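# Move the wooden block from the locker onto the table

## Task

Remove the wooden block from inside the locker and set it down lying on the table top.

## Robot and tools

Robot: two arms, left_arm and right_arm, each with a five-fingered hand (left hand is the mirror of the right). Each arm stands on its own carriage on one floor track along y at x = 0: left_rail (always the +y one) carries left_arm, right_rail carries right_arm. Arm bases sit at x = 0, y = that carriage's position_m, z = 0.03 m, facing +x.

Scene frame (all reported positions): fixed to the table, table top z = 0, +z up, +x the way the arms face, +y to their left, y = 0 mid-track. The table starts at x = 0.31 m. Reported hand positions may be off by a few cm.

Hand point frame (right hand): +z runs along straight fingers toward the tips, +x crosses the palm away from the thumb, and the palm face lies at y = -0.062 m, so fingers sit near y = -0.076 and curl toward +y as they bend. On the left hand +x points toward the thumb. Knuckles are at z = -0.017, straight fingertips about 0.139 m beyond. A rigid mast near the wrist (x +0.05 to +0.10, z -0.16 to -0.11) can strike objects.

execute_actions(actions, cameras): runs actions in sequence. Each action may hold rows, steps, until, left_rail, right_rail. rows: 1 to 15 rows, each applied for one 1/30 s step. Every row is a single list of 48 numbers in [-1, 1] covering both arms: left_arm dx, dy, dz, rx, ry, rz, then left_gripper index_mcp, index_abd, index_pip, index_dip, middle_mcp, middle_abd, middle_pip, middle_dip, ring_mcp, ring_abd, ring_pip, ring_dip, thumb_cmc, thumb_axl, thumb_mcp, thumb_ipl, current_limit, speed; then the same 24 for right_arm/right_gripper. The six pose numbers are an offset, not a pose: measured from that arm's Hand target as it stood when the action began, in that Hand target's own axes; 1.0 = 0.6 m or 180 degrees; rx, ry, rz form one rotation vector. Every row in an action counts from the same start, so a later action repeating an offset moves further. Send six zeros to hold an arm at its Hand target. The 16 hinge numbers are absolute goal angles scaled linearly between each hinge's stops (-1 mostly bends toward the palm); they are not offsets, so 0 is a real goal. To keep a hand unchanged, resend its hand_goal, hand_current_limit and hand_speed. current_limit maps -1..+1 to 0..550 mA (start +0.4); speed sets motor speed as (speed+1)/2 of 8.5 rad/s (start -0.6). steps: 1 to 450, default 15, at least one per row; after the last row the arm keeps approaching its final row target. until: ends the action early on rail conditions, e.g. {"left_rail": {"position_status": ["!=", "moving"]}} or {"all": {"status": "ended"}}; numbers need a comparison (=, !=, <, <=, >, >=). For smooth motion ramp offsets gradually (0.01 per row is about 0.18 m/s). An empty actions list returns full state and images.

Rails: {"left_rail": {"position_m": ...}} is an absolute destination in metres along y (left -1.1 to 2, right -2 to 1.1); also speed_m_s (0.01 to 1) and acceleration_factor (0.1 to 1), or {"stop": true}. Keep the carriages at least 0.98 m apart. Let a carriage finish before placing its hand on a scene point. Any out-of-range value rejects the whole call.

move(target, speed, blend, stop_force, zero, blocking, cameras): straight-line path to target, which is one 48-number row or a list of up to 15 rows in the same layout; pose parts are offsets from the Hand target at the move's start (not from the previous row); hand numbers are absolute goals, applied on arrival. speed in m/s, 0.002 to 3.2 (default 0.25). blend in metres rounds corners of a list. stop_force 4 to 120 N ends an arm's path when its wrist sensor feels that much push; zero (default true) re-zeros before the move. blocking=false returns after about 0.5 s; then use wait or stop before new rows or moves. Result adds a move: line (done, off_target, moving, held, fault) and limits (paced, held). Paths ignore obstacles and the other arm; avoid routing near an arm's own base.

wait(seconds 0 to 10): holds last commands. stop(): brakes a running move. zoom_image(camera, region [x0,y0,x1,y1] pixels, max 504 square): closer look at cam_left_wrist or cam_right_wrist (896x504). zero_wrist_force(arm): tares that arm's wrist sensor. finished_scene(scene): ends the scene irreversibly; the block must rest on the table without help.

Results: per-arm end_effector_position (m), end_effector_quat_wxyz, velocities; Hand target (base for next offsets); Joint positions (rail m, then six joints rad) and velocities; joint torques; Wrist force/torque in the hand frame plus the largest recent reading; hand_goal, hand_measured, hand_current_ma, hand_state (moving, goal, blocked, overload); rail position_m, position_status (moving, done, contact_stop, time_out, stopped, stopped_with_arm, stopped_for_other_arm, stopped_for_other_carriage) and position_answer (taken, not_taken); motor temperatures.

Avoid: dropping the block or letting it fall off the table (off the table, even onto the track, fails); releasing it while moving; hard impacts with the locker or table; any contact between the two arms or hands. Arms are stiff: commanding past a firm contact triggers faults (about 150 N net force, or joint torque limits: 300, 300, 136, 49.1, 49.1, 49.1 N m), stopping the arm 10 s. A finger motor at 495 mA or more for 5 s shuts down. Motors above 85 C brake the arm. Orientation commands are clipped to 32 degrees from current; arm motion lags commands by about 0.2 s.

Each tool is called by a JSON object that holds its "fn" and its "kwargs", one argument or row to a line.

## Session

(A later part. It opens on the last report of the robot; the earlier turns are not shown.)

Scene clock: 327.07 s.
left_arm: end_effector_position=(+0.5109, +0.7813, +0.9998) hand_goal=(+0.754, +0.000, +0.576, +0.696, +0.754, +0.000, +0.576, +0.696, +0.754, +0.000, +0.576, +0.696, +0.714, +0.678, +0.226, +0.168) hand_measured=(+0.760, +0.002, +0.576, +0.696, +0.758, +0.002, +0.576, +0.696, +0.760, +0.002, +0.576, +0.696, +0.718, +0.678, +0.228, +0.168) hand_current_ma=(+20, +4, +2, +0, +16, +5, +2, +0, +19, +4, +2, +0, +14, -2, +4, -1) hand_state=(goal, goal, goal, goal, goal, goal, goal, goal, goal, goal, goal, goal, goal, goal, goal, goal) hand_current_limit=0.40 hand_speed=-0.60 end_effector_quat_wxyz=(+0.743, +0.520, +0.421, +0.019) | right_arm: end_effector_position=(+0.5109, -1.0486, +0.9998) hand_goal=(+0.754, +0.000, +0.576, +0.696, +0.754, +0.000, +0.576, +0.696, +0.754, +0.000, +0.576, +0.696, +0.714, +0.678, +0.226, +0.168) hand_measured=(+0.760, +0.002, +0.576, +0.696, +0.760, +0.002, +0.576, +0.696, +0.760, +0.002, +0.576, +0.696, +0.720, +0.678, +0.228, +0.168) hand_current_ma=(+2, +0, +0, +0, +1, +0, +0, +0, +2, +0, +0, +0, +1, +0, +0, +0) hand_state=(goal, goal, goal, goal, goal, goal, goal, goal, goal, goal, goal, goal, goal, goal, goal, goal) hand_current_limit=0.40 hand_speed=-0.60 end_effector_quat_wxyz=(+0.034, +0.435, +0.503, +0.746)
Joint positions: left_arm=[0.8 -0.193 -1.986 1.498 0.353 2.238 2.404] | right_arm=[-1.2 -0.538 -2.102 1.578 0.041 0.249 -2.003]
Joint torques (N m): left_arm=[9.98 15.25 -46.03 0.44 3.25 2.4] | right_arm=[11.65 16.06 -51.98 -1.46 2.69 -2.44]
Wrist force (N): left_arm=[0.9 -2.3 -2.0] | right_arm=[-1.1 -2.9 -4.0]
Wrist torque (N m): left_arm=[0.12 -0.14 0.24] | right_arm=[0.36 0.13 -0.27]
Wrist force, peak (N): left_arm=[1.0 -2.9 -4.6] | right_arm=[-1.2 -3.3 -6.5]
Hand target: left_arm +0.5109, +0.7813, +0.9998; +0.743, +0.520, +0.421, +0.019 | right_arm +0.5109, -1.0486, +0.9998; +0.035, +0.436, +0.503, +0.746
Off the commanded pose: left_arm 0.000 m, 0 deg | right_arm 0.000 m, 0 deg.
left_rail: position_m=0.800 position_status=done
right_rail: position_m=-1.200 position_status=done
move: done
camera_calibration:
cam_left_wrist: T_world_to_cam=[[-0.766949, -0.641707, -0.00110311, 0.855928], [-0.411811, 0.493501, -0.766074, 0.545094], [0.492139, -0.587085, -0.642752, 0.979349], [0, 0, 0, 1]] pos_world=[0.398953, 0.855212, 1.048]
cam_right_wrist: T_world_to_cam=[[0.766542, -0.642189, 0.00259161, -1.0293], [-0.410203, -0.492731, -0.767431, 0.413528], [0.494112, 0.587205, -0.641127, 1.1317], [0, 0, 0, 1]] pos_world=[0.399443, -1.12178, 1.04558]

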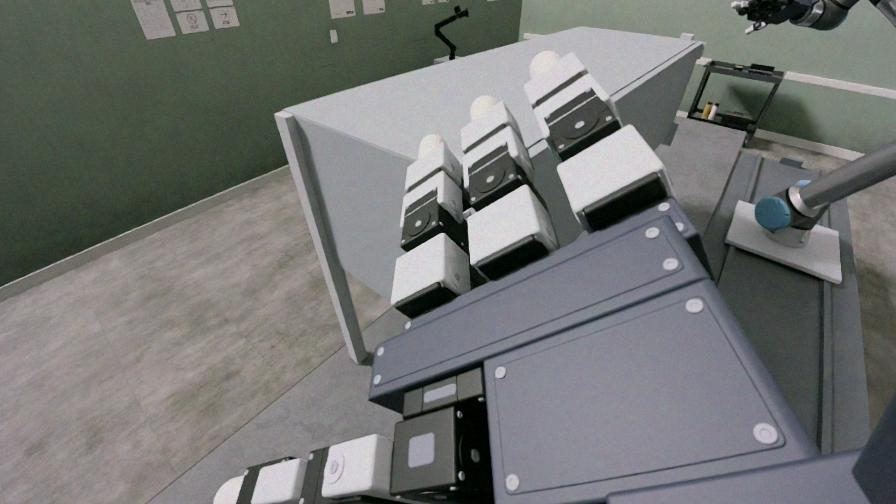

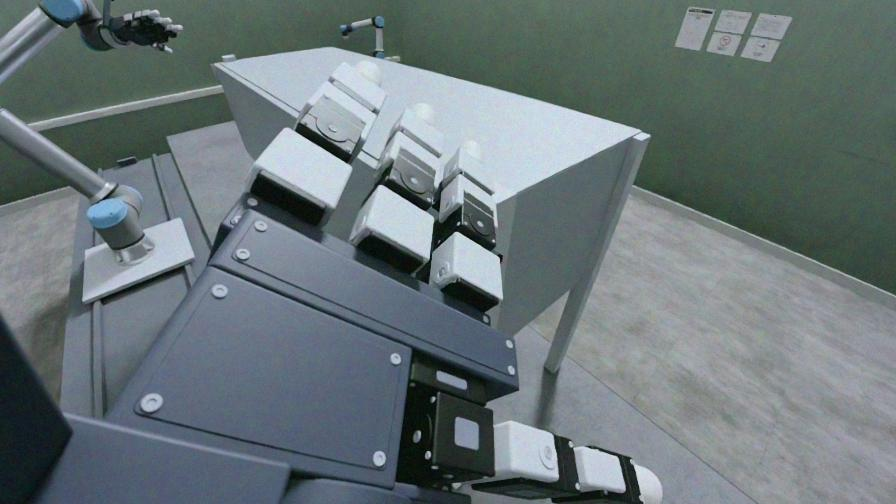

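{"fn": "execute_actions", "kwargs": {
  "actions": [
    {"left_rail":{"position_m":1.04},"right_rail":{"position_m":-1.4},"steps":60,"until":{"left_rail":{"position_status":["!=","moving"]},"right_rail":{"position_status":["!=","moving"]}}}
  ]
}}

{"fn": "move", "kwargs": {
  "target": [0.093,-0.537,0.231,-0.001,-0.3226,-0.1391,0.754,0,0.576,0.696,0.754,0,0.576,0.696,0.754,0,0.576,0.696,0.714,0.678,0.226,0.168,0.4,-0.6,-0.232,-0.468,0.067,-0.001,0.3226,0.1391,0.754,0,0.576,0.696,0.754,0,0.576,0.696,0.754,0,0.576,0.696,0.714,0.678,0.226,0.168,0.4,-0.6],
  "speed": 0.4,
  "cameras": ["all"]
}}

Scene clock: 373.67 s.
left_arm: end_effector_position=(+0.5109, +1.0213, +0.9998) hand_goal=(+0.754, +0.000, +0.576, +0.696, +0.754, +0.000, +0.576, +0.696, +0.754, +0.000, +0.576, +0.696, +0.714, +0.678, +0.226, +0.168) hand_measured=(+0.760, +0.002, +0.576, +0.696, +0.760, +0.002, +0.576, +0.696, +0.760, +0.002, +0.576, +0.696, +0.718, +0.678, +0.228, +0.168) hand_current_ma=(+21, +4, +2, +0, +17, +5, +2, +0, +20, +4, +2, +0, +15, -2, +4, -1) hand_state=(goal, goal, goal, goal, goal, goal, goal, goal, goal, goal, goal, goal, goal, goal, goal, goal) hand_current_limit=0.40 hand_speed=-0.60 end_effector_quat_wxyz=(+0.743, +0.520, +0.421, +0.019) | right_arm: end_effector_position=(+0.5110, -1.2486, +0.9998) hand_goal=(+0.754, +0.000, +0.576, +0.696, +0.754, +0.000, +0.576, +0.696, +0.754, +0.000, +0.576, +0.696, +0.714, +0.678, +0.226, +0.168) hand_measured=(+0.760, +0.002, +0.576, +0.696, +0.760, +0.002, +0.576, +0.696, +0.760, +0.002, +0.576, +0.696, +0.720, +0.678, +0.228, +0.168) hand_current_ma=(+2, +0, +0, +0, +2, +0, +0, +0, +2, +0, +0, +0, +2, +0, +0, +0) hand_state=(goal, goal, goal, goal, goal, goal, goal, goal, goal, goal, goal, goal, goal, goal, goal, goal) hand_current_limit=0.40 hand_speed=-0.60 end_effector_quat_wxyz=(+0.035, +0.436, +0.503, +0.746)
Joint positions: left_arm=[1.04 -0.193 -1.986 1.498 0.353 2.238 2.404] | right_arm=[-1.4 -0.537 -2.101 1.576 0.046 0.25 -2.007]
Joint torques (N m): left_arm=[5.1 5.53 -41.24 -0.18 1.67 2.09] | right_arm=[11.57 2.2 -52.34 -1.5 2.52 -2.23]
Wrist force (N): left_arm=[0.9 -2.3 -2.7] | right_arm=[-0.8 -3.2 -3.6]
Wrist torque (N m): left_arm=[0.20 -0.15 0.24] | right_arm=[0.28 0.09 -0.28]
Wrist force, peak (N): left_arm=[1.9 -2.3 -3.3] | right_arm=[-1.6 -3.2 -4.7]
Hand target: left_arm +0.5109, +1.0213, +0.9998; +0.743, +0.520, +0.421, +0.019 | right_arm +0.5109, -1.2485, +0.9998; +0.035, +0.436, +0.503, +0.746
Off the commanded pose: left_arm 0.000 m, 0 deg | right_arm 0.000 m, 0 deg.
left_rail: position_m=1.040 position_status=done
right_rail: position_m=-1.400 position_status=done

Scene clock: 376.43 s.
left_arm: end_effector_position=(+0.5046, +0.7947, +0.7264) hand_goal=(+0.754, +0.000, +0.576, +0.696, +0.754, +0.000, +0.576, +0.696, +0.754, +0.000, +0.576, +0.696, +0.714, +0.678, +0.226, +0.168) hand_measured=(+0.760, +0.002, +0.576, +0.696, +0.760, +0.002, +0.576, +0.696, +0.760, +0.002, +0.576, +0.696, +0.718, +0.678, +0.228, +0.168) hand_current_ma=(+21, +4, +2, +0, +17, +5, +2, +0, +20, +4, +2, +0, +15, -2, +4, -1) hand_state=(goal, goal, goal, goal, goal, goal, goal, goal, goal, goal, goal, goal, goal, goal, goal, goal) hand_current_limit=0.40 hand_speed=-0.60 end_effector_quat_wxyz=(+0.840, +0.364, +0.108, -0.388) | right_arm: end_effector_position=(+0.5158, -1.1497, +0.6997) hand_goal=(+0.754, +0.000, +0.576, +0.696, +0.754, +0.000, +0.576, +0.696, +0.754, +0.000, +0.576, +0.696, +0.714, +0.678, +0.226, +0.168) hand_measured=(+0.760, +0.002, +0.576, +0.696, +0.760, +0.002, +0.576, +0.696, +0.760, +0.002, +0.576, +0.696, +0.720, +0.678, +0.228, +0.168) hand_current_ma=(+2, +0, +0, +0, +2, +0, +0, +0, +2, +0, +0, +0, +2, +0, +0, +0) hand_state=(goal, goal, goal, goal, goal, goal, goal, goal, goal, goal, goal, goal, goal, goal, goal, goal) hand_current_limit=0.40 hand_speed=-0.60 end_effector_quat_wxyz=(-0.367, +0.117, +0.353, +0.853)
Joint positions: left_arm=[1.04 -0.6 -1.917 2.317 -1.561 2.253 1.453] | right_arm=[-1.4 -0.146 -1.799 2.448 -2.437 0.834 -0.528]
Joint torques (N m): left_arm=[3.79 6.06 -36.36 -8.16 1.89 -2.64] | right_arm=[-9.86 -3.23 -50.94 -6.12 3.29 1.76]
Wrist force (N): left_arm=[1.0 -1.4 -4.2] | right_arm=[-0.3 -1.4 -5.4]
Wrist torque (N m): left_arm=[0.58 -0.31 0.36] | right_arm=[0.50 0.05 -0.40]
Wrist force, peak (N): left_arm=[1.6 -3.2 -4.0] | right_arm=[-0.9 -2.0 -5.9]
Hand target: left_arm +0.5047, +0.7947, +0.7264; +0.840, +0.364, +0.108, -0.388 | right_arm +0.5158, -1.1497, +0.6997; -0.367, +0.117, +0.353, +0.853
Off the commanded pose: left_arm 0.000 m, 0 deg | right_arm 0.000 m, 0 deg.
left_rail: position_m=1.040 position_status=done
right_rail: position_m=-1.400 position_status=done
move: done
camera_calibration:
cam_left_wrist: T_world_to_cam=[[-0.979765, 0.195983, 0.0406322, 0.270777], [-0.0378831, 0.0177567, -0.999124, 0.685178], [-0.196533, -0.980447, -0.00997294, 1.01501], [0, 0, 0, 1]] pos_world=[0.490738, 0.929929, 0.683698]
cam_right_wrist: T_world_to_cam=[[0.984721, 0.174125, 0.00220834, -0.270925], [0.00233751, -0.000536797, -0.999997, 0.651374], [-0.174123, 0.984723, -0.000935614, 1.34998], [0, 0, 0, 1]] pos_world=[0.500325, -1.28183, 0.653233]

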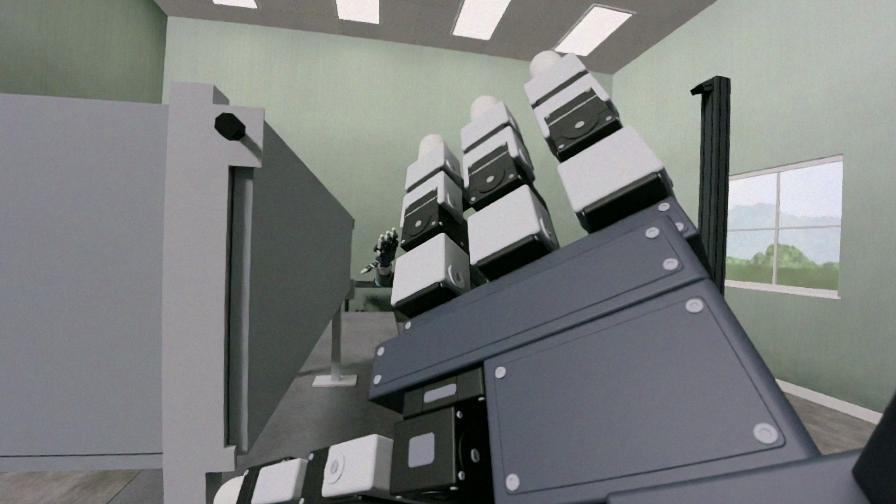

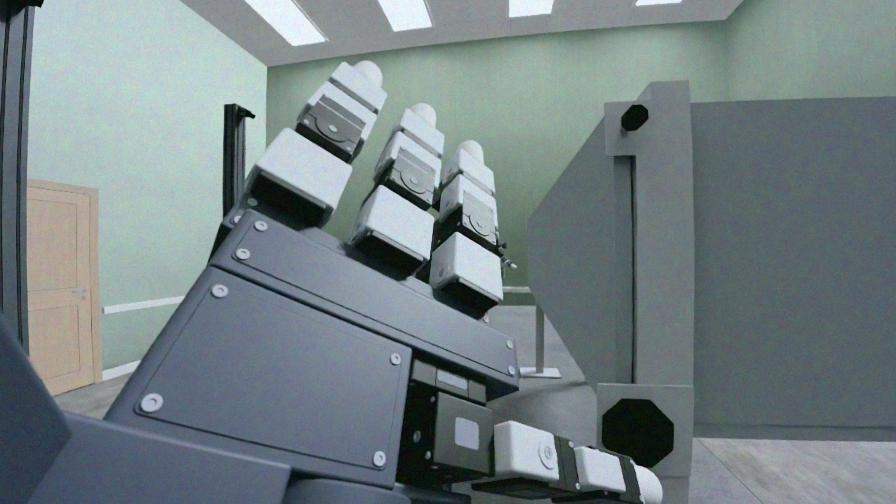

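{"fn": "zoom_image", "kwargs": {
  "camera": "cam_right_wrist",
  "region": [520, 60, 740, 504]
}}

{"fn": "zoom_image", "kwargs": {
  "camera": "cam_left_wrist",
  "region": [130, 60, 390, 504]
}}

Scaled by 1.135.

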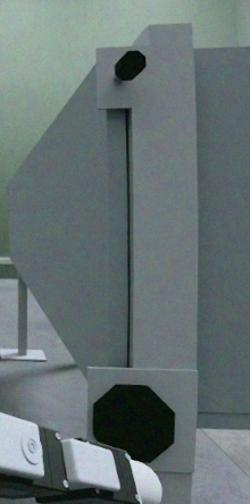

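Scaled by 1.135.

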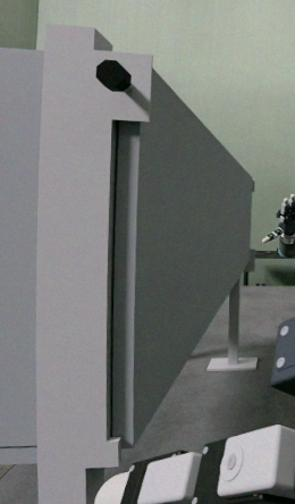

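{"fn": "execute_actions", "kwargs": {
  "actions": [
    {"left_rail":{"position_m":0.95},"right_rail":{"position_m":-1.285},"steps":60,"until":{"left_rail":{"position_status":["!=","moving"]},"right_rail":{"position_status":["!=","moving"]}}}
  ]
}}

{"fn": "move", "kwargs": {
  "target": [-0.0408,-0.0658,0.1605,-0.3813,0.3711,0.0122,0.754,0.2,0.576,0.696,0.754,-0.15,0.576,0.696,0.754,-0.2,0.576,0.696,0.714,0.678,0.226,0.168,0.4,-0.6,0.0972,-0.045,0.1663,-0.363,-0.371,-0.0071,0.754,0.2,0.576,0.696,0.754,-0.15,0.576,0.696,0.754,-0.2,0.576,0.696,0.714,0.678,0.226,0.168,0.4,-0.6],
  "speed": 0.4,
  "cameras": ["all"]
}}

Scene clock: 514.00 s.
left_arm: end_effector_position=(+0.5047, +0.7047, +0.7264) hand_goal=(+0.754, +0.000, +0.576, +0.696, +0.754, +0.000, +0.576, +0.696, +0.754, +0.000, +0.576, +0.696, +0.714, +0.678, +0.226, +0.168) hand_measured=(+0.760, +0.002, +0.576, +0.696, +0.760, +0.002, +0.576, +0.696, +0.760, +0.002, +0.576, +0.696, +0.718, +0.678, +0.228, +0.168) hand_current_ma=(+21, +4, +2, +0, +17, +5, +2, +0, +20, +4, +2, +0, +15, -2, +4, -1) hand_state=(goal, goal, goal, goal, goal, goal, goal, goal, goal, goal, goal, goal, goal, goal, goal, goal) hand_current_limit=0.40 hand_speed=-0.60 end_effector_quat_wxyz=(+0.840, +0.364, +0.108, -0.388) | right_arm: end_effector_position=(+0.5158, -1.0348, +0.6997) hand_goal=(+0.754, +0.000, +0.576, +0.696, +0.754, +0.000, +0.576, +0.696, +0.754, +0.000, +0.576, +0.696, +0.714, +0.678, +0.226, +0.168) hand_measured=(+0.760, +0.002, +0.576, +0.696, +0.760, +0.002, +0.576, +0.696, +0.760, +0.002, +0.576, +0.696, +0.720, +0.678, +0.228, +0.168) hand_current_ma=(+2, +0, +0, +0, +2, +0, +0, +0, +2, +0, +0, +0, +2, +0, +0, +0) hand_state=(goal, goal, goal, goal, goal, goal, goal, goal, goal, goal, goal, goal, goal, goal, goal, goal) hand_current_limit=0.40 hand_speed=-0.60 end_effector_quat_wxyz=(-0.367, +0.117, +0.353, +0.853)
Joint positions: left_arm=[0.95 -0.599 -1.917 2.317 -1.561 2.253 1.453] | right_arm=[-1.285 -0.146 -1.799 2.448 -2.438 0.834 -0.528]
Joint torques (N m): left_arm=[4.26 -2.08 -40.87 -8.2 1.34 -2.46] | right_arm=[-6.94 -6.05 -49.44 -6.72 2.61 1.53]
Wrist force (N): left_arm=[0.9 -2.0 -4.0] | right_arm=[-0.2 -1.6 -5.2]
Wrist torque (N m): left_arm=[0.47 -0.30 0.36] | right_arm=[0.47 0.02 -0.39]
Wrist force, peak (N): left_arm=[0.5 -1.6 -4.6] | right_arm=[0.0 -1.0 -6.2]
Hand target: left_arm +0.5047, +0.7047, +0.7264; +0.840, +0.364, +0.108, -0.388 | right_arm +0.5158, -1.0348, +0.6997; -0.367, +0.117, +0.353, +0.853
Off the commanded pose: left_arm 0.000 m, 0 deg | right_arm 0.000 m, 0 deg.
left_rail: position_m=0.950 position_status=done
right_rail: position_m=-1.285 position_status=done

Scene clock: 517.33 s.
left_arm: end_effector_position=(+0.4521, +0.6381, +0.7827) hand_goal=(+0.754, +0.200, +0.576, +0.696, +0.754, -0.150, +0.576, +0.696, +0.754, -0.200, +0.576, +0.696, +0.714, +0.678, +0.226, +0.168) hand_measured=(+0.756, +0.202, +0.576, +0.696, +0.756, -0.142, +0.576, +0.696, +0.756, -0.194, +0.576, +0.696, +0.716, +0.678, +0.228, +0.168) hand_current_ma=(+9, +4, +2, +0, +8, +20, +2, +0, +9, +16, +2, +0, +7, -2, +4, -1) hand_state=(goal, goal, goal, goal, goal, goal, goal, goal, goal, goal, goal, goal, goal, goal, goal, goal) hand_current_limit=0.40 hand_speed=-0.60 end_effector_quat_wxyz=(+0.728, +0.019, +0.685, -0.020) | right_arm: end_effector_position=(+0.4578, -0.9912, +0.7671) hand_goal=(+0.754, +0.200, +0.576, +0.696, +0.754, -0.150, +0.576, +0.696, +0.754, -0.200, +0.576, +0.696, +0.714, +0.678, +0.226, +0.168) hand_measured=(+0.754, +0.202, +0.576, +0.696, +0.754, -0.144, +0.576, +0.696, +0.754, -0.194, +0.576, +0.696, +0.716, +0.678, +0.228, +0.168) hand_current_ma=(+0, +0, +0, +0, +0, +2, +0, +0, +0, +2, +0, +0, +0, +0, +0, +0) hand_state=(goal, goal, goal, goal, goal, goal, goal, goal, goal, goal, goal, goal, goal, goal, goal, goal) hand_current_limit=0.40 hand_speed=-0.60 end_effector_quat_wxyz=(-0.099, +0.604, +0.110, +0.783)
Joint positions: left_arm=[0.95 -1.504 -1.934 1.733 -0.26 0.137 2.028] | right_arm=[-1.285 0.486 -2.041 1.895 -0.106 1.745 -1.671]
Joint torques (N m): left_arm=[9.45 6.7 -49.99 0.31 -2.74 -2.63] | right_arm=[-11.51 -13.39 -39.86 -6.24 -2.21 1.66]
Wrist force (N): left_arm=[1.3 -0.8 -2.3] | right_arm=[-2.4 -1.1 -3.5]
Wrist torque (N m): left_arm=[0.33 -0.14 0.31] | right_arm=[0.22 0.17 -0.55]
Wrist force, peak (N): left_arm=[0.9 -1.6 -4.7] | right_arm=[-0.2 -7.3 -1.9]
Hand target: left_arm +0.4524, +0.6380, +0.7826; +0.727, +0.020, +0.686, -0.021 (not the last commanded pose) | right_arm +0.4578, -0.9912, +0.7671; -0.099, +0.604, +0.110, +0.783 (not the last commanded pose)
Off the commanded pose: left_arm 0.005 m, 5 deg | right_arm 0.020 m, 22 deg.
left_rail: position_m=0.950 position_status=done
right_rail: position_m=-1.285 position_status=done
move: held (right_arm; a check stopped the path), off_target (left_arm; braked when a check withheld steps of right_arm); limits=held
pose unreachable (right arm): on one or more control steps of this call, first in action 0 (counted from 0), this arm could not follow its commanded pose, so it was not sent that pose on those steps. It may still have moved: this result reports where it is.
cause: moving toward the commanded pose would bring two parts of the arm too close to each other (joints 5 (wrist 1) to 7 (wrist 3) lie between them).
camera_calibration:
cam_left_wrist: T_world_to_cam=[[-0.0914564, -0.604057, 0.791676, -0.231234], [-0.721997, -0.507308, -0.470488, 0.9727], [0.685825, -0.614617, -0.389731, 0.516548], [0, 0, 0, 1]] pos_world=[0.326877, 0.671259, 0.84202]
cam_right_wrist: T_world_to_cam=[[0.431204, -0.552729, -0.713129, -0.159929], [-0.7023, 0.290578, -0.649876, 1.06151], [0.566425, 0.78106, -0.262883, 0.84386], [0, 0, 0, 1]] pos_world=[0.336477, -1.05595, 0.797636]

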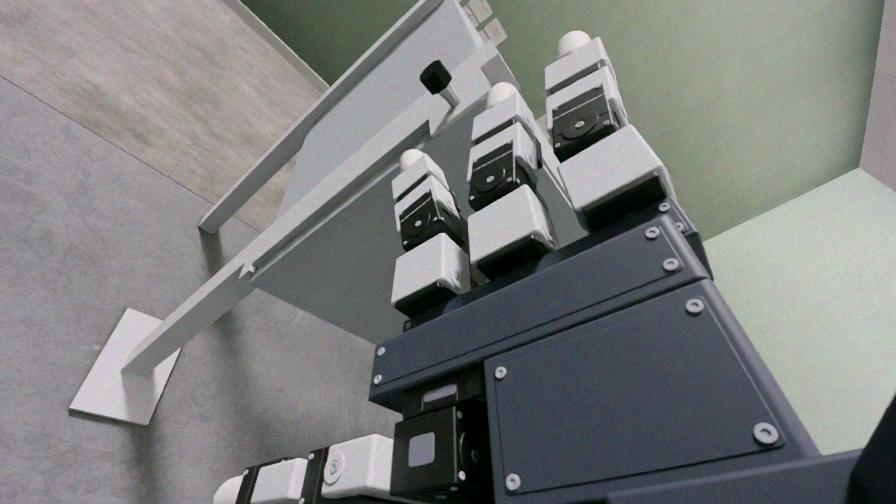

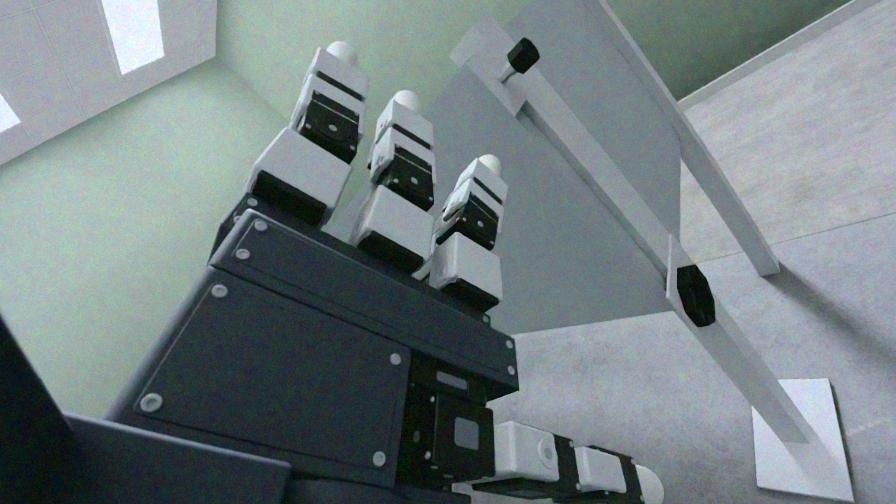

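{"fn": "move", "kwargs": {
  "target": [
    [-0.009,-0.02,0,-0.0185,0.0185,0,0.754,0.2,0.576,0.696,0.754,-0.15,0.576,0.696,0.754,-0.2,0.576,0.696,0.714,0.678,0.226,0.168,0.4,-0.6,0.024,0.490,-0.0705,-0.0947,-0.0811,0.005,0.754,0.2,0.576,0.696,0.754,-0.15,0.576,0.696,0.754,-0.2,0.576,0.696,0.714,0.678,0.226,0.168,0.4,-0.6],
    [-0.009,-0.02,0,-0.0185,0.0185,0,0.754,0.2,0.576,0.696,0.754,-0.15,0.576,0.696,0.754,-0.2,0.576,0.696,0.714,0.678,0.226,0.168,0.4,-0.6,0.077,0.936,-0.3752,-0.0947,-0.0811,0.005,0.754,0.2,0.576,0.696,0.754,-0.15,0.576,0.696,0.754,-0.2,0.576,0.696,0.714,0.678,0.226,0.168,0.4,-0.6]
  ],
  "speed": 0.4,
  "cameras": ["cam_left_wrist"]
}}

Scene clock: 608.83 s.
left_arm: end_effector_position=(+0.4514, +0.6261, +0.7880) hand_goal=(+0.754, +0.200, +0.576, +0.696, +0.754, -0.150, +0.576, +0.696, +0.754, -0.200, +0.576, +0.696, +0.714, +0.678, +0.226, +0.168) hand_measured=(+0.756, +0.202, +0.576, +0.696, +0.756, -0.142, +0.576, +0.696, +0.756, -0.194, +0.576, +0.696, +0.716, +0.678, +0.228, +0.168) hand_current_ma=(+9, +4, +2, +0, +7, +20, +2, +0, +8, +16, +2, +0, +6, -2, +4, -1) hand_state=(goal, goal, goal, goal, goal, goal, goal, goal, goal, goal, goal, goal, goal, goal, goal, goal) hand_current_limit=0.40 hand_speed=-0.60 end_effector_quat_wxyz=(+0.707, -0.001, +0.707, -0.001) | right_arm: end_effector_position=(+0.3999, -1.5950, +0.7867) hand_goal=(+0.754, +0.200, +0.576, +0.696, +0.754, -0.150, +0.576, +0.696, +0.754, -0.200, +0.576, +0.696, +0.714, +0.678, +0.226, +0.168) hand_measured=(+0.754, +0.202, +0.576, +0.696, +0.754, -0.144, +0.576, +0.696, +0.754, -0.194, +0.576, +0.696, +0.716, +0.678, +0.228, +0.168) hand_current_ma=(+0, +0, +0, +0, +0, +2, +0, +0, +0, +2, +0, +0, +0, +0, +0, +0) hand_state=(goal, goal, goal, goal, goal, goal, goal, goal, goal, goal, goal, goal, goal, goal, goal, goal) hand_current_limit=0.40 hand_speed=-0.60 end_effector_quat_wxyz=(+0.000, +0.707, +0.000, +0.707)
Joint positions: left_arm=[0.95 -1.497 -1.792 1.576 0.225 0.073 1.56] | right_arm=[-1.285 -1.666 -2.131 1.775 0.365 -0.096 -1.582]
Joint torques (N m): left_arm=[8.66 -3.34 -48.24 2.72 3.33 -2.83] | right_arm=[11.22 -1.59 -53.74 -2.89 -2.15 2.55]
Wrist force (N): left_arm=[2.1 0.2 -2.0] | right_arm=[-2.5 -0.7 -2.8]
Wrist torque (N m): left_arm=[0.37 -0.20 0.34] | right_arm=[0.19 0.16 -0.47]
Wrist force, peak (N): left_arm=[2.1 -0.8 -2.7] | right_arm=[-2.3 -2.0 -4.2]
Hand target: left_arm +0.4514, +0.6261, +0.7880; +0.707, -0.001, +0.707, -0.001 | right_arm +0.3999, -1.5950, +0.7867; +0.000, +0.707, +0.000, +0.707
Off the commanded pose: left_arm 0.000 m, 0 deg | right_arm 0.000 m, 0 deg.
left_rail: position_m=0.950 position_status=done
right_rail: position_m=-1.285 position_status=done
move: done
camera_calibration:
cam_left_wrist: T_world_to_cam=[[-0.00851444, -0.606818, 0.794795, -0.280973], [-0.719903, -0.547926, -0.426048, 0.958039], [0.694022, -0.575803, -0.432185, 0.517236], [0, 0, 0, 1]] pos_world=[0.32833, 0.652261, 0.855028]
Images, in order (width x height): cam_left_wrist 896x504.

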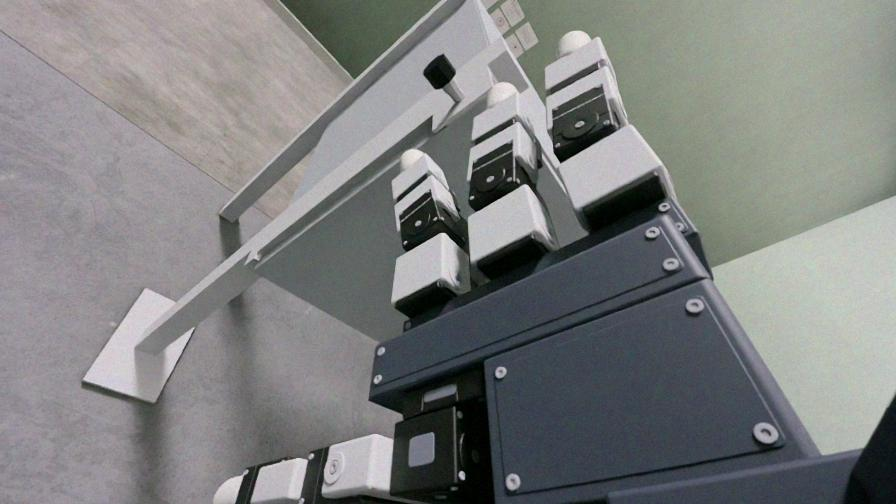

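{"fn": "zoom_image", "kwargs": {
  "camera": "cam_left_wrist",
  "region": [380, 30, 560, 190]
}}

{"fn": "execute_actions", "kwargs": {
  "actions": [
    {"right_rail":{"position_m":-0.675},"steps":100,"until":{"right_rail":{"position_status":["!=","moving"]}}}
  ],
  "cameras": ["all"]
}}

{"fn": "zoom_image", "kwargs": {
  "camera": "cam_right_wrist",
  "region": [340, 30, 520, 190]
}}

Scaled by 2.800.

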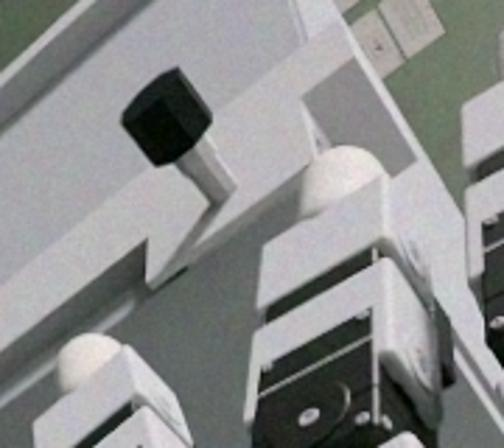

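Scene clock: 647.43 s.
left_arm: end_effector_position=(+0.4514, +0.6261, +0.7880) hand_goal=(+0.754, +0.200, +0.576, +0.696, +0.754, -0.150, +0.576, +0.696, +0.754, -0.200, +0.576, +0.696, +0.714, +0.678, +0.226, +0.168) hand_measured=(+0.756, +0.202, +0.576, +0.696, +0.756, -0.142, +0.576, +0.696, +0.756, -0.194, +0.576, +0.696, +0.716, +0.678, +0.228, +0.168) hand_current_ma=(+9, +4, +2, +0, +7, +20, +2, +0, +8, +16, +2, +0, +6, -2, +4, -1) hand_state=(goal, goal, goal, goal, goal, goal, goal, goal, goal, goal, goal, goal, goal, goal, goal, goal) hand_current_limit=0.40 hand_speed=-0.60 end_effector_quat_wxyz=(+0.707, -0.001, +0.707, -0.001) | right_arm: end_effector_position=(+0.4000, -0.9850, +0.7867) hand_goal=(+0.754, +0.200, +0.576, +0.696, +0.754, -0.150, +0.576, +0.696, +0.754, -0.200, +0.576, +0.696, +0.714, +0.678, +0.226, +0.168) hand_measured=(+0.754, +0.202, +0.576, +0.696, +0.754, -0.144, +0.576, +0.696, +0.754, -0.194, +0.576, +0.696, +0.716, +0.678, +0.228, +0.168) hand_current_ma=(+0, +0, +0, +0, +0, +2, +0, +0, +0, +2, +0, +0, +0, +0, +0, +0) hand_state=(goal, goal, goal, goal, goal, goal, goal, goal, goal, goal, goal, goal, goal, goal, goal, goal) hand_current_limit=0.40 hand_speed=-0.60 end_effector_quat_wxyz=(+0.000, +0.707, +0.000, +0.707)
Joint positions: left_arm=[0.95 -1.497 -1.791 1.575 0.23 0.073 1.554] | right_arm=[-0.675 -1.666 -2.133 1.775 0.355 -0.096 -1.569]
Joint torques (N m): left_arm=[9.54 -2.77 -48.05 3.12 3.23 -2.37] | right_arm=[-9.12 17.39 -37.45 -2.36 0.22 1.61]
Wrist force (N): left_arm=[2.0 -0.1 -2.0] | right_arm=[-2.7 -0.8 -3.1]
Wrist torque (N m): left_arm=[0.33 -0.19 0.33] | right_arm=[0.20 0.18 -0.51]
Wrist force, peak (N): left_arm=[2.0 -0.3 -2.6] | right_arm=[-2.9 -1.5 -3.2]
Hand target: left_arm +0.4514, +0.6261, +0.7880; +0.707, -0.001, +0.707, -0.001 | right_arm +0.3999, -0.9850, +0.7867; +0.000, +0.707, +0.000, +0.707
Off the commanded pose: left_arm 0.000 m, 0 deg | right_arm 0.000 m, 0 deg.
left_rail: position_m=0.950 position_status=done
right_rail: position_m=-0.675 position_status=done
camera_calibration:
cam_left_wrist: T_world_to_cam=[[-0.00827426, -0.606742, 0.794856, -0.281152], [-0.720102, -0.547908, -0.425734, 0.957897], [0.693819, -0.5759, -0.432383, 0.517466], [0, 0, 0, 1]] pos_world=[0.32843, 0.652261, 0.855028]
cam_right_wrist: T_world_to_cam=[[0.0618639, -0.615319, -0.785847, 0.0257587], [-0.723855, 0.514428, -0.459781, 1.11137], [0.687173, 0.597283, -0.413577, 0.766228], [0, 0, 0, 1]] pos_world=[0.276345, -1.01352, 0.848123]

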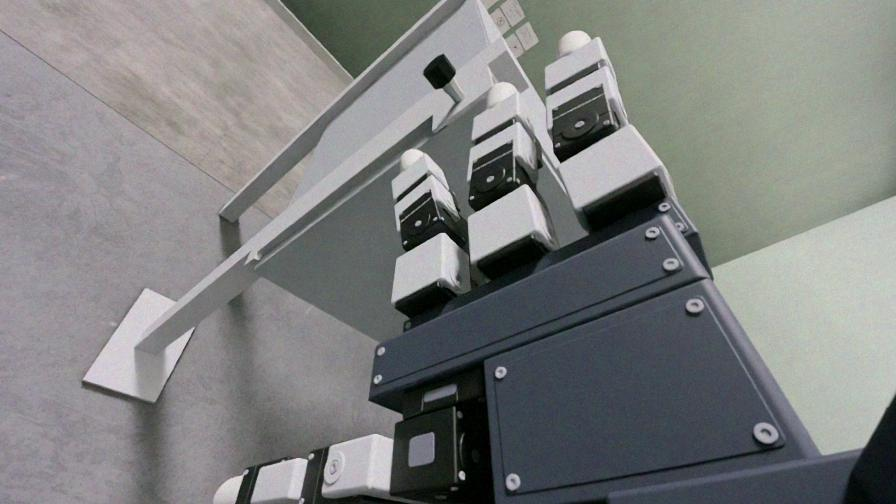

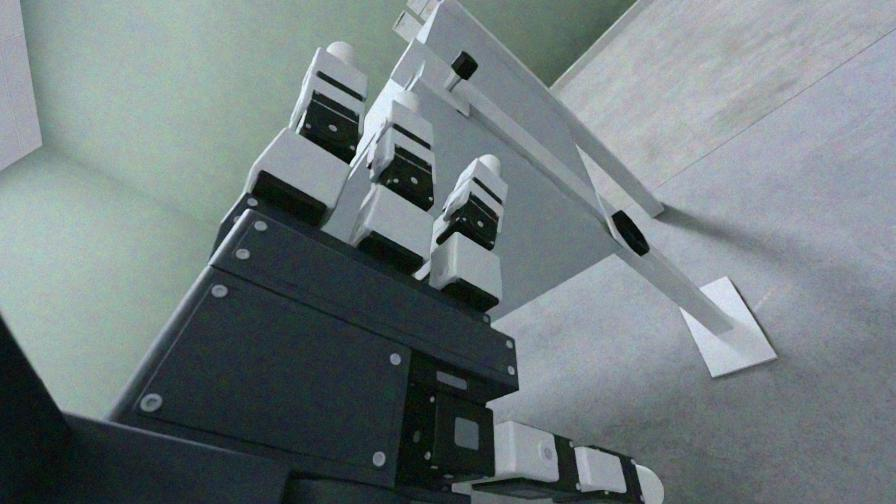

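Scaled by 2.800.

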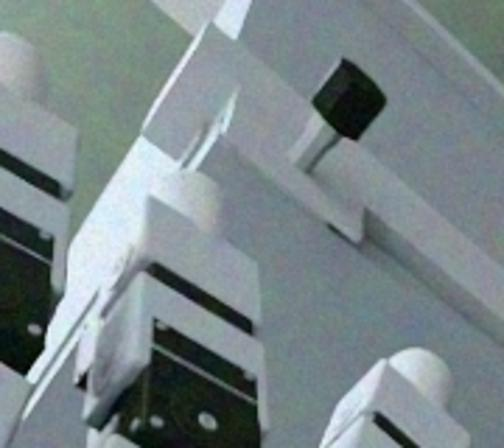

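{"fn": "move", "kwargs": {
  "target": [-0.0025,0.003,0.0917,0,0,0,0.754,0.2,0.576,0.696,0.754,-0.15,0.576,0.696,0.754,-0.2,0.576,0.696,0.714,0.678,0.226,0.168,0.4,-0.6,0,-0.005,0.1767,0,0,0,0.754,0.2,0.576,0.696,0.754,-0.15,0.576,0.696,0.754,-0.2,0.576,0.696,0.714,0.678,0.226,0.168,0.4,-0.6],
  "speed": 0.1,
  "stop_force": 20,
  "cameras": ["all"]
}}

{"fn": "zoom_image", "kwargs": {
  "camera": "cam_right_wrist",
  "region": [340, 30, 520, 210]
}}

{"fn": "zoom_image", "kwargs": {
  "camera": "cam_left_wrist",
  "region": [380, 30, 560, 210]
}}

Scene clock: 710.33 s.
left_arm: end_effector_position=(+0.5064, +0.6279, +0.7895) hand_goal=(+0.754, +0.200, +0.576, +0.696, +0.754, -0.150, +0.576, +0.696, +0.754, -0.200, +0.576, +0.696, +0.714, +0.678, +0.226, +0.168) hand_measured=(+0.756, +0.202, +0.576, +0.696, +0.756, -0.142, +0.576, +0.696, +0.756, -0.194, +0.576, +0.696, +0.716, +0.678, +0.228, +0.168) hand_current_ma=(+8, +4, +2, +0, +7, +20, +2, +0, +8, +16, +2, +0, +6, -2, +4, -1) hand_state=(goal, goal, goal, goal, goal, goal, goal, goal, goal, goal, goal, goal, goal, goal, goal, goal) hand_current_limit=0.40 hand_speed=-0.60 end_effector_quat_wxyz=(+0.707, -0.001, +0.707, -0.001) | right_arm: end_effector_position=(+0.5060, -0.9819, +0.7867) hand_goal=(+0.754, +0.200, +0.576, +0.696, +0.754, -0.150, +0.576, +0.696, +0.754, -0.200, +0.576, +0.696, +0.714, +0.678, +0.226, +0.168) hand_measured=(+0.754, +0.202, +0.576, +0.696, +0.746, -0.150, +0.572, +0.696, +0.754, -0.194, +0.576, +0.696, +0.716, +0.678, +0.228, +0.168) hand_current_ma=(+0, +0, +0, +0, -3, +0, -1, +0, +0, +2, +0, +0, +0, +0, +0, +0) hand_state=(goal, goal, goal, goal, goal, goal, goal, goal, goal, goal, goal, goal, goal, goal, goal, goal) hand_current_limit=0.40 hand_speed=-0.60 end_effector_quat_wxyz=(+0.000, +0.707, +0.000, +0.707)
Joint positions: left_arm=[0.95 -1.372 -1.748 1.539 0.214 0.199 1.563] | right_arm=[-0.675 -1.243 -1.999 1.713 0.287 0.328 -1.573]
Joint torques (N m): left_arm=[10.13 -6.35 -48.58 -3.45 3.39 0.63] | right_arm=[11.95 6.32 -56.03 -3.72 1.31 1.62]
Wrist force (N): left_arm=[1.5 -0.3 -2.8] | right_arm=[-1.7 -0.5 -3.2]
Wrist torque (N m): left_arm=[0.37 -0.15 0.17] | right_arm=[0.13 0.13 -0.46]
Wrist force, peak (N): left_arm=[1.8 -0.7 -2.9] | right_arm=[-2.8 -1.0 -3.4]
Hand target: left_arm +0.5064, +0.6279, +0.7895; +0.707, -0.001, +0.707, -0.001 | right_arm +0.5060, -0.9819, +0.7867; +0.000, +0.707, +0.000, +0.707
Off the commanded pose: left_arm 0.000 m, 0 deg | right_arm 0.000 m, 0 deg.
left_rail: position_m=0.950 position_status=done
right_rail: position_m=-0.675 position_status=done
move: done
camera_calibration:
cam_left_wrist: T_world_to_cam=[[-0.00817721, -0.606823, 0.794795, -0.280669], [-0.720094, -0.547915, -0.42574, 0.999188], [0.693829, -0.575808, -0.432489, 0.481075], [0, 0, 0, 1]] pos_world=[0.38343, 0.654161, 0.856529]
cam_right_wrist: T_world_to_cam=[[0.0618639, -0.615319, -0.785847, 0.0210471], [-0.723855, 0.514428, -0.459781, 1.18655], [0.687173, 0.597283, -0.413577, 0.691596], [0, 0, 0, 1]] pos_world=[0.382345, -1.01052, 0.848123]

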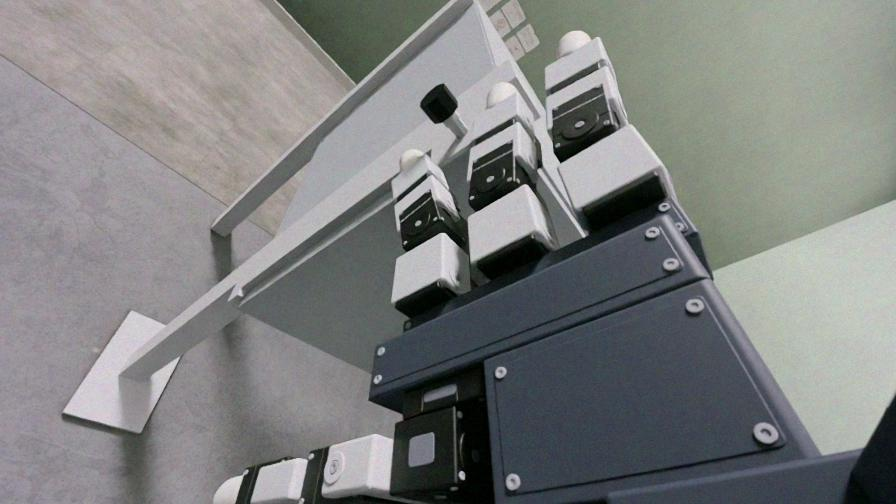

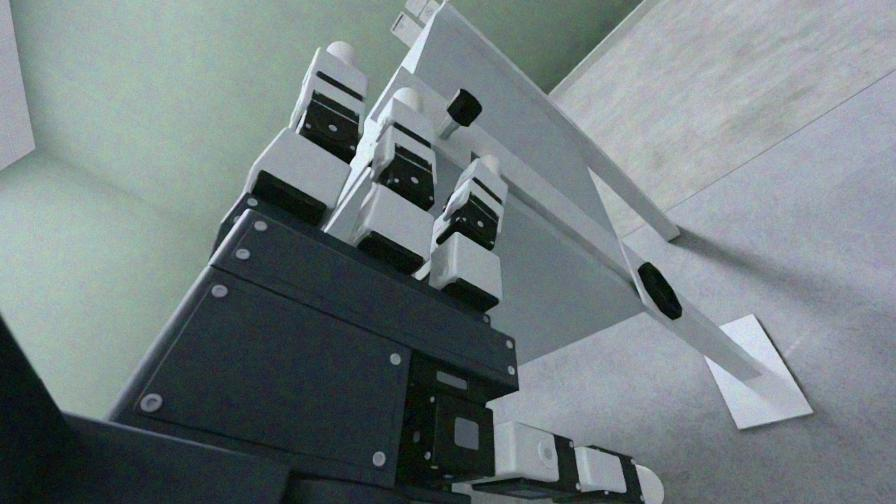

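Scaled by 2.800.

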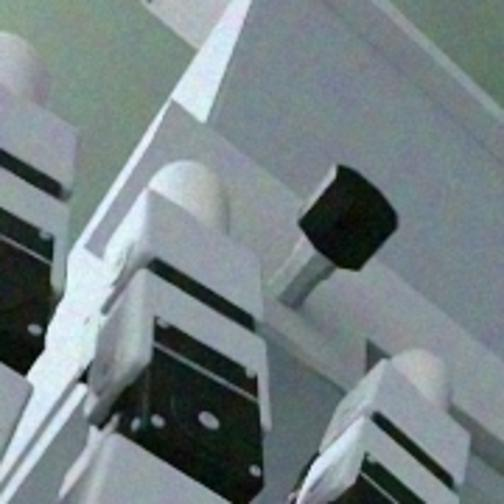

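Scaled by 2.800.

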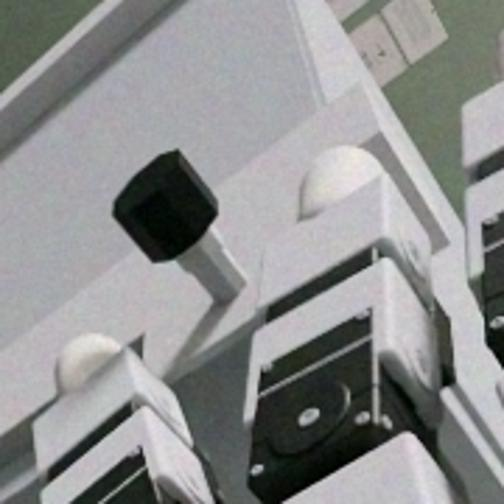

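{"fn": "execute_actions", "kwargs": {
  "actions": [
    {"rows":[[0,0,0,0,0,0,0.754,-0.2,0.576,0.696,0.754,0.2,0.576,0.696,0.754,-0.2,0.576,0.696,0.714,0.678,0.226,0.168,0.4,-0.6,0,0,0,0,0,0,0.754,-0.2,0.576,0.696,0.754,0.2,0.576,0.696,0.754,-0.2,0.576,0.696,0.714,0.678,0.226,0.168,0.4,-0.6]],"steps":25}
  ],
  "cameras": ["all"]
}}

{"fn": "zoom_image", "kwargs": {
  "camera": "cam_right_wrist",
  "region": [340, 30, 520, 210]
}}

{"fn": "zoom_image", "kwargs": {
  "camera": "cam_left_wrist",
  "region": [380, 30, 560, 210]
}}

Scene clock: 734.77 s.
left_arm: end_effector_position=(+0.5064, +0.6279, +0.7895) hand_goal=(+0.754, -0.200, +0.576, +0.696, +0.754, +0.200, +0.576, +0.696, +0.754, -0.200, +0.576, +0.696, +0.714, +0.678, +0.226, +0.168) hand_measured=(+0.748, -0.070, +0.572, +0.696, +0.748, +0.134, +0.572, +0.696, +0.756, -0.194, +0.576, +0.696, +0.716, +0.678, +0.228, +0.168) hand_current_ma=(-23, +385, -10, -2, -21, -242, -11, -2, +8, +16, +2, +0, +6, -2, +4, -1) hand_state=(goal, blocked, goal, goal, goal, blocked, goal, goal, goal, goal, goal, goal, goal, goal, goal, goal) hand_current_limit=0.40 hand_speed=-0.60 end_effector_quat_wxyz=(+0.707, -0.001, +0.707, -0.001) | right_arm: end_effector_position=(+0.5060, -0.9819, +0.7867) hand_goal=(+0.754, -0.200, +0.576, +0.696, +0.754, +0.200, +0.576, +0.696, +0.754, -0.200, +0.576, +0.696, +0.714, +0.678, +0.226, +0.168) hand_measured=(+0.740, -0.078, +0.568, +0.694, +0.740, +0.126, +0.570, +0.694, +0.754, -0.194, +0.576, +0.696, +0.716, +0.678, +0.228, +0.168) hand_current_ma=(-8, +231, -2, +0, -8, -99, -2, +0, +0, +2, +0, +0, +0, +0, +0, +0) hand_state=(goal, blocked, goal, goal, goal, blocked, goal, goal, goal, goal, goal, goal, goal, goal, goal, goal) hand_current_limit=0.40 hand_speed=-0.60 end_effector_quat_wxyz=(+0.000, +0.707, +0.000, +0.707)
Joint positions: left_arm=[0.95 -1.372 -1.748 1.539 0.214 0.199 1.563] | right_arm=[-0.675 -1.243 -1.999 1.713 0.287 0.328 -1.573]
Joint torques (N m): left_arm=[5.38 -6.71 -47.16 -1.21 3.45 -1.65] | right_arm=[11.63 0.42 -49.31 -1.9 -0.93 1.64]
Wrist force (N): left_arm=[1.8 0.6 -2.4] | right_arm=[-0.8 0.6 -4.1]
Wrist torque (N m): left_arm=[0.28 -0.16 0.21] | right_arm=[0.10 0.22 -0.45]
Wrist force, peak (N): left_arm=[1.9 0.8 -3.2] | right_arm=[-1.8 0.7 -4.4]
Hand target: left_arm +0.5064, +0.6279, +0.7895; +0.707, -0.001, +0.707, -0.001 | right_arm +0.5060, -0.9819, +0.7867; +0.000, +0.707, +0.000, +0.707
Off the commanded pose: left_arm 0.000 m, 0 deg | right_arm 0.000 m, 0 deg.
left_rail: position_m=0.950 position_status=done
right_rail: position_m=-0.675 position_status=done
camera_calibration:
cam_left_wrist: T_world_to_cam=[[-0.00827426, -0.606742, 0.794856, -0.280737], [-0.720102, -0.547908, -0.425734, 0.999183], [0.693819, -0.5759, -0.432383, 0.481048], [0, 0, 0, 1]] pos_world=[0.38343, 0.654161, 0.856528]
cam_right_wrist: T_world_to_cam=[[0.0618639, -0.615319, -0.785847, 0.0210471], [-0.723855, 0.514428, -0.459781, 1.18655], [0.687173, 0.597283, -0.413577, 0.691596], [0, 0, 0, 1]] pos_world=[0.382345, -1.01052, 0.848123]

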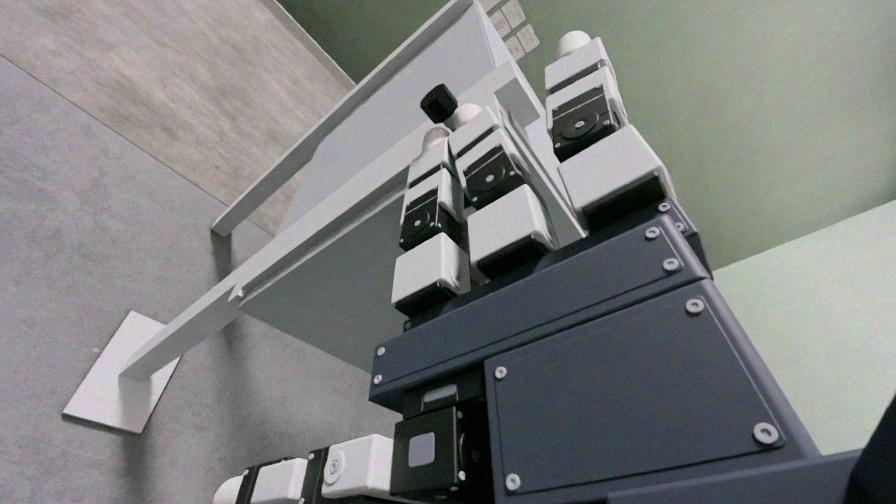

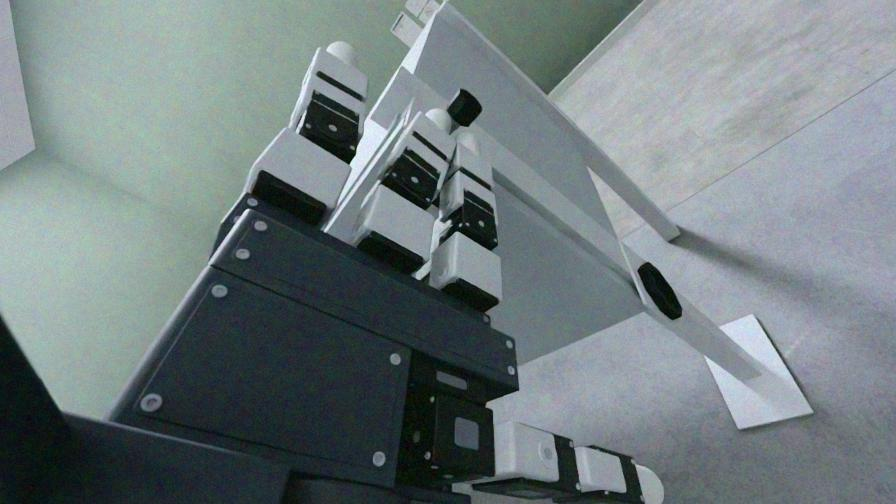

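Scaled by 2.800.

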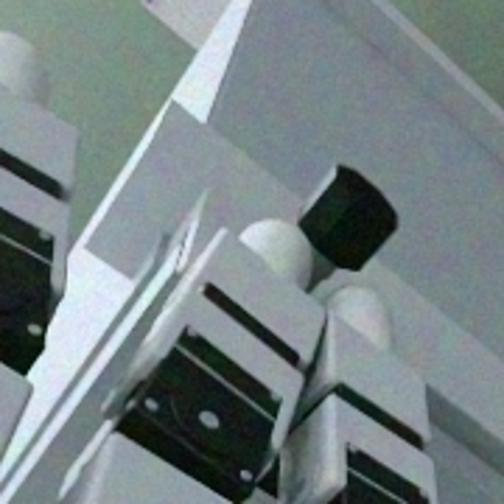

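Scaled by 2.800.

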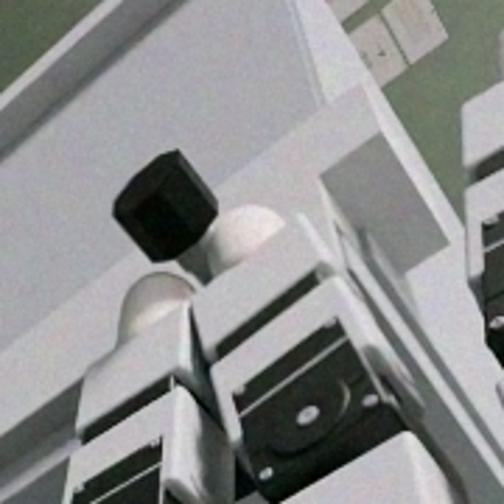

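{"fn": "move", "kwargs": {
  "target": [0,0.067,0,0,0,0,0.754,-0.2,0.576,0.696,0.754,0.2,0.576,0.696,0.754,-0.2,0.576,0.696,0.714,0.678,0.226,0.168,0.4,-0.6,0,0,0,0,0,0,0.754,-0.2,0.576,0.696,0.754,0.2,0.576,0.696,0.754,-0.2,0.576,0.696,0.714,0.678,0.226,0.168,0.4,-0.6],
  "speed": 0.06,
  "stop_force": 40,
  "cameras": ["cam_left_wrist"]
}}

{"fn": "zoom_image", "kwargs": {
  "camera": "cam_left_wrist",
  "region": [380, 30, 560, 210]
}}

Scene clock: 746.53 s.
left_arm: end_effector_position=(+0.5064, +0.6681, +0.7894) hand_goal=(+0.754, -0.200, +0.576, +0.696, +0.754, +0.200, +0.576, +0.696, +0.754, -0.200, +0.576, +0.696, +0.714, +0.678, +0.226, +0.168) hand_measured=(+0.886, -0.070, +0.632, +0.720, +0.888, +0.130, +0.644, +0.730, +0.756, -0.194, +0.576, +0.696, +0.716, +0.678, +0.228, +0.168) hand_current_ma=(+385, +385, +229, +93, +385, -254, +289, +133, +7, +16, +2, +0, +6, -2, +4, -1) hand_state=(blocked, blocked, blocked, blocked, blocked, blocked, blocked, blocked, goal, goal, goal, goal, goal, goal, goal, goal) hand_current_limit=0.40 hand_speed=-0.60 end_effector_quat_wxyz=(+0.707, -0.001, +0.707, -0.001) | right_arm: end_effector_position=(+0.5060, -0.9819, +0.7867) hand_goal=(+0.754, -0.200, +0.576, +0.696, +0.754, +0.200, +0.576, +0.696, +0.754, -0.200, +0.576, +0.696, +0.714, +0.678, +0.226, +0.168) hand_measured=(+0.740, -0.078, +0.568, +0.694, +0.740, +0.126, +0.570, +0.694, +0.754, -0.194, +0.576, +0.696, +0.716, +0.678, +0.228, +0.168) hand_current_ma=(-8, +231, -2, +0, -8, -99, -2, +0, +0, +2, +0, +0, +0, +0, +0, +0) hand_state=(goal, blocked, goal, goal, goal, blocked, goal, goal, goal, goal, goal, goal, goal, goal, goal, goal) hand_current_limit=0.40 hand_speed=-0.60 end_effector_quat_wxyz=(+0.000, +0.707, +0.000, +0.707)
Joint positions: left_arm=[0.95 -1.352 -1.805 1.584 0.227 0.218 1.564] | right_arm=[-0.675 -1.243 -1.999 1.713 0.287 0.328 -1.573]
Joint torques (N m): left_arm=[14.77 -44.93 -34.63 3.37 0.68 2.48] | right_arm=[11.29 -10.74 -35.56 -0.84 -1.19 1.64]
Wrist force (N): left_arm=[1.0 -6.9 -7.0] | right_arm=[-0.7 0.7 -4.5]
Wrist torque (N m): left_arm=[1.63 -0.23 0.13] | right_arm=[0.15 0.19 -0.43]
Wrist force, peak (N): left_arm=[2.2 -7.2 -7.9] | right_arm=[-2.1 0.7 -4.6]
Hand target: left_arm +0.5064, +0.6681, +0.7894; +0.707, -0.001, +0.707, -0.001 | right_arm +0.5060, -0.9819, +0.7867; +0.000, +0.707, +0.000, +0.707
Off the commanded pose: left_arm 0.000 m, 0 deg | right_arm 0.000 m, 0 deg.
left_rail: position_m=0.950 position_status=done
right_rail: position_m=-0.675 position_status=done
move: done
camera_calibration:
cam_left_wrist: T_world_to_cam=[[-0.00827426, -0.606742, 0.794856, -0.256266], [-0.720102, -0.547908, -0.425734, 1.02117], [0.693819, -0.5759, -0.432383, 0.504156], [0, 0, 0, 1]] pos_world=[0.38343, 0.694361, 0.856428]
Images, in order (width x height): cam_left_wrist 896x504.

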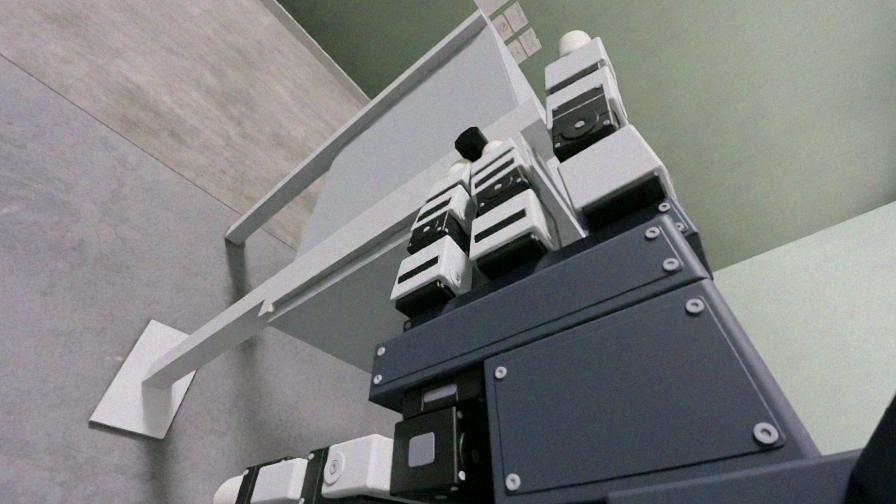

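Scaled by 2.800.

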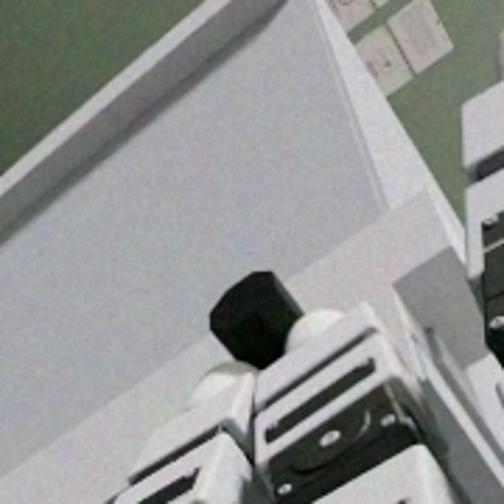

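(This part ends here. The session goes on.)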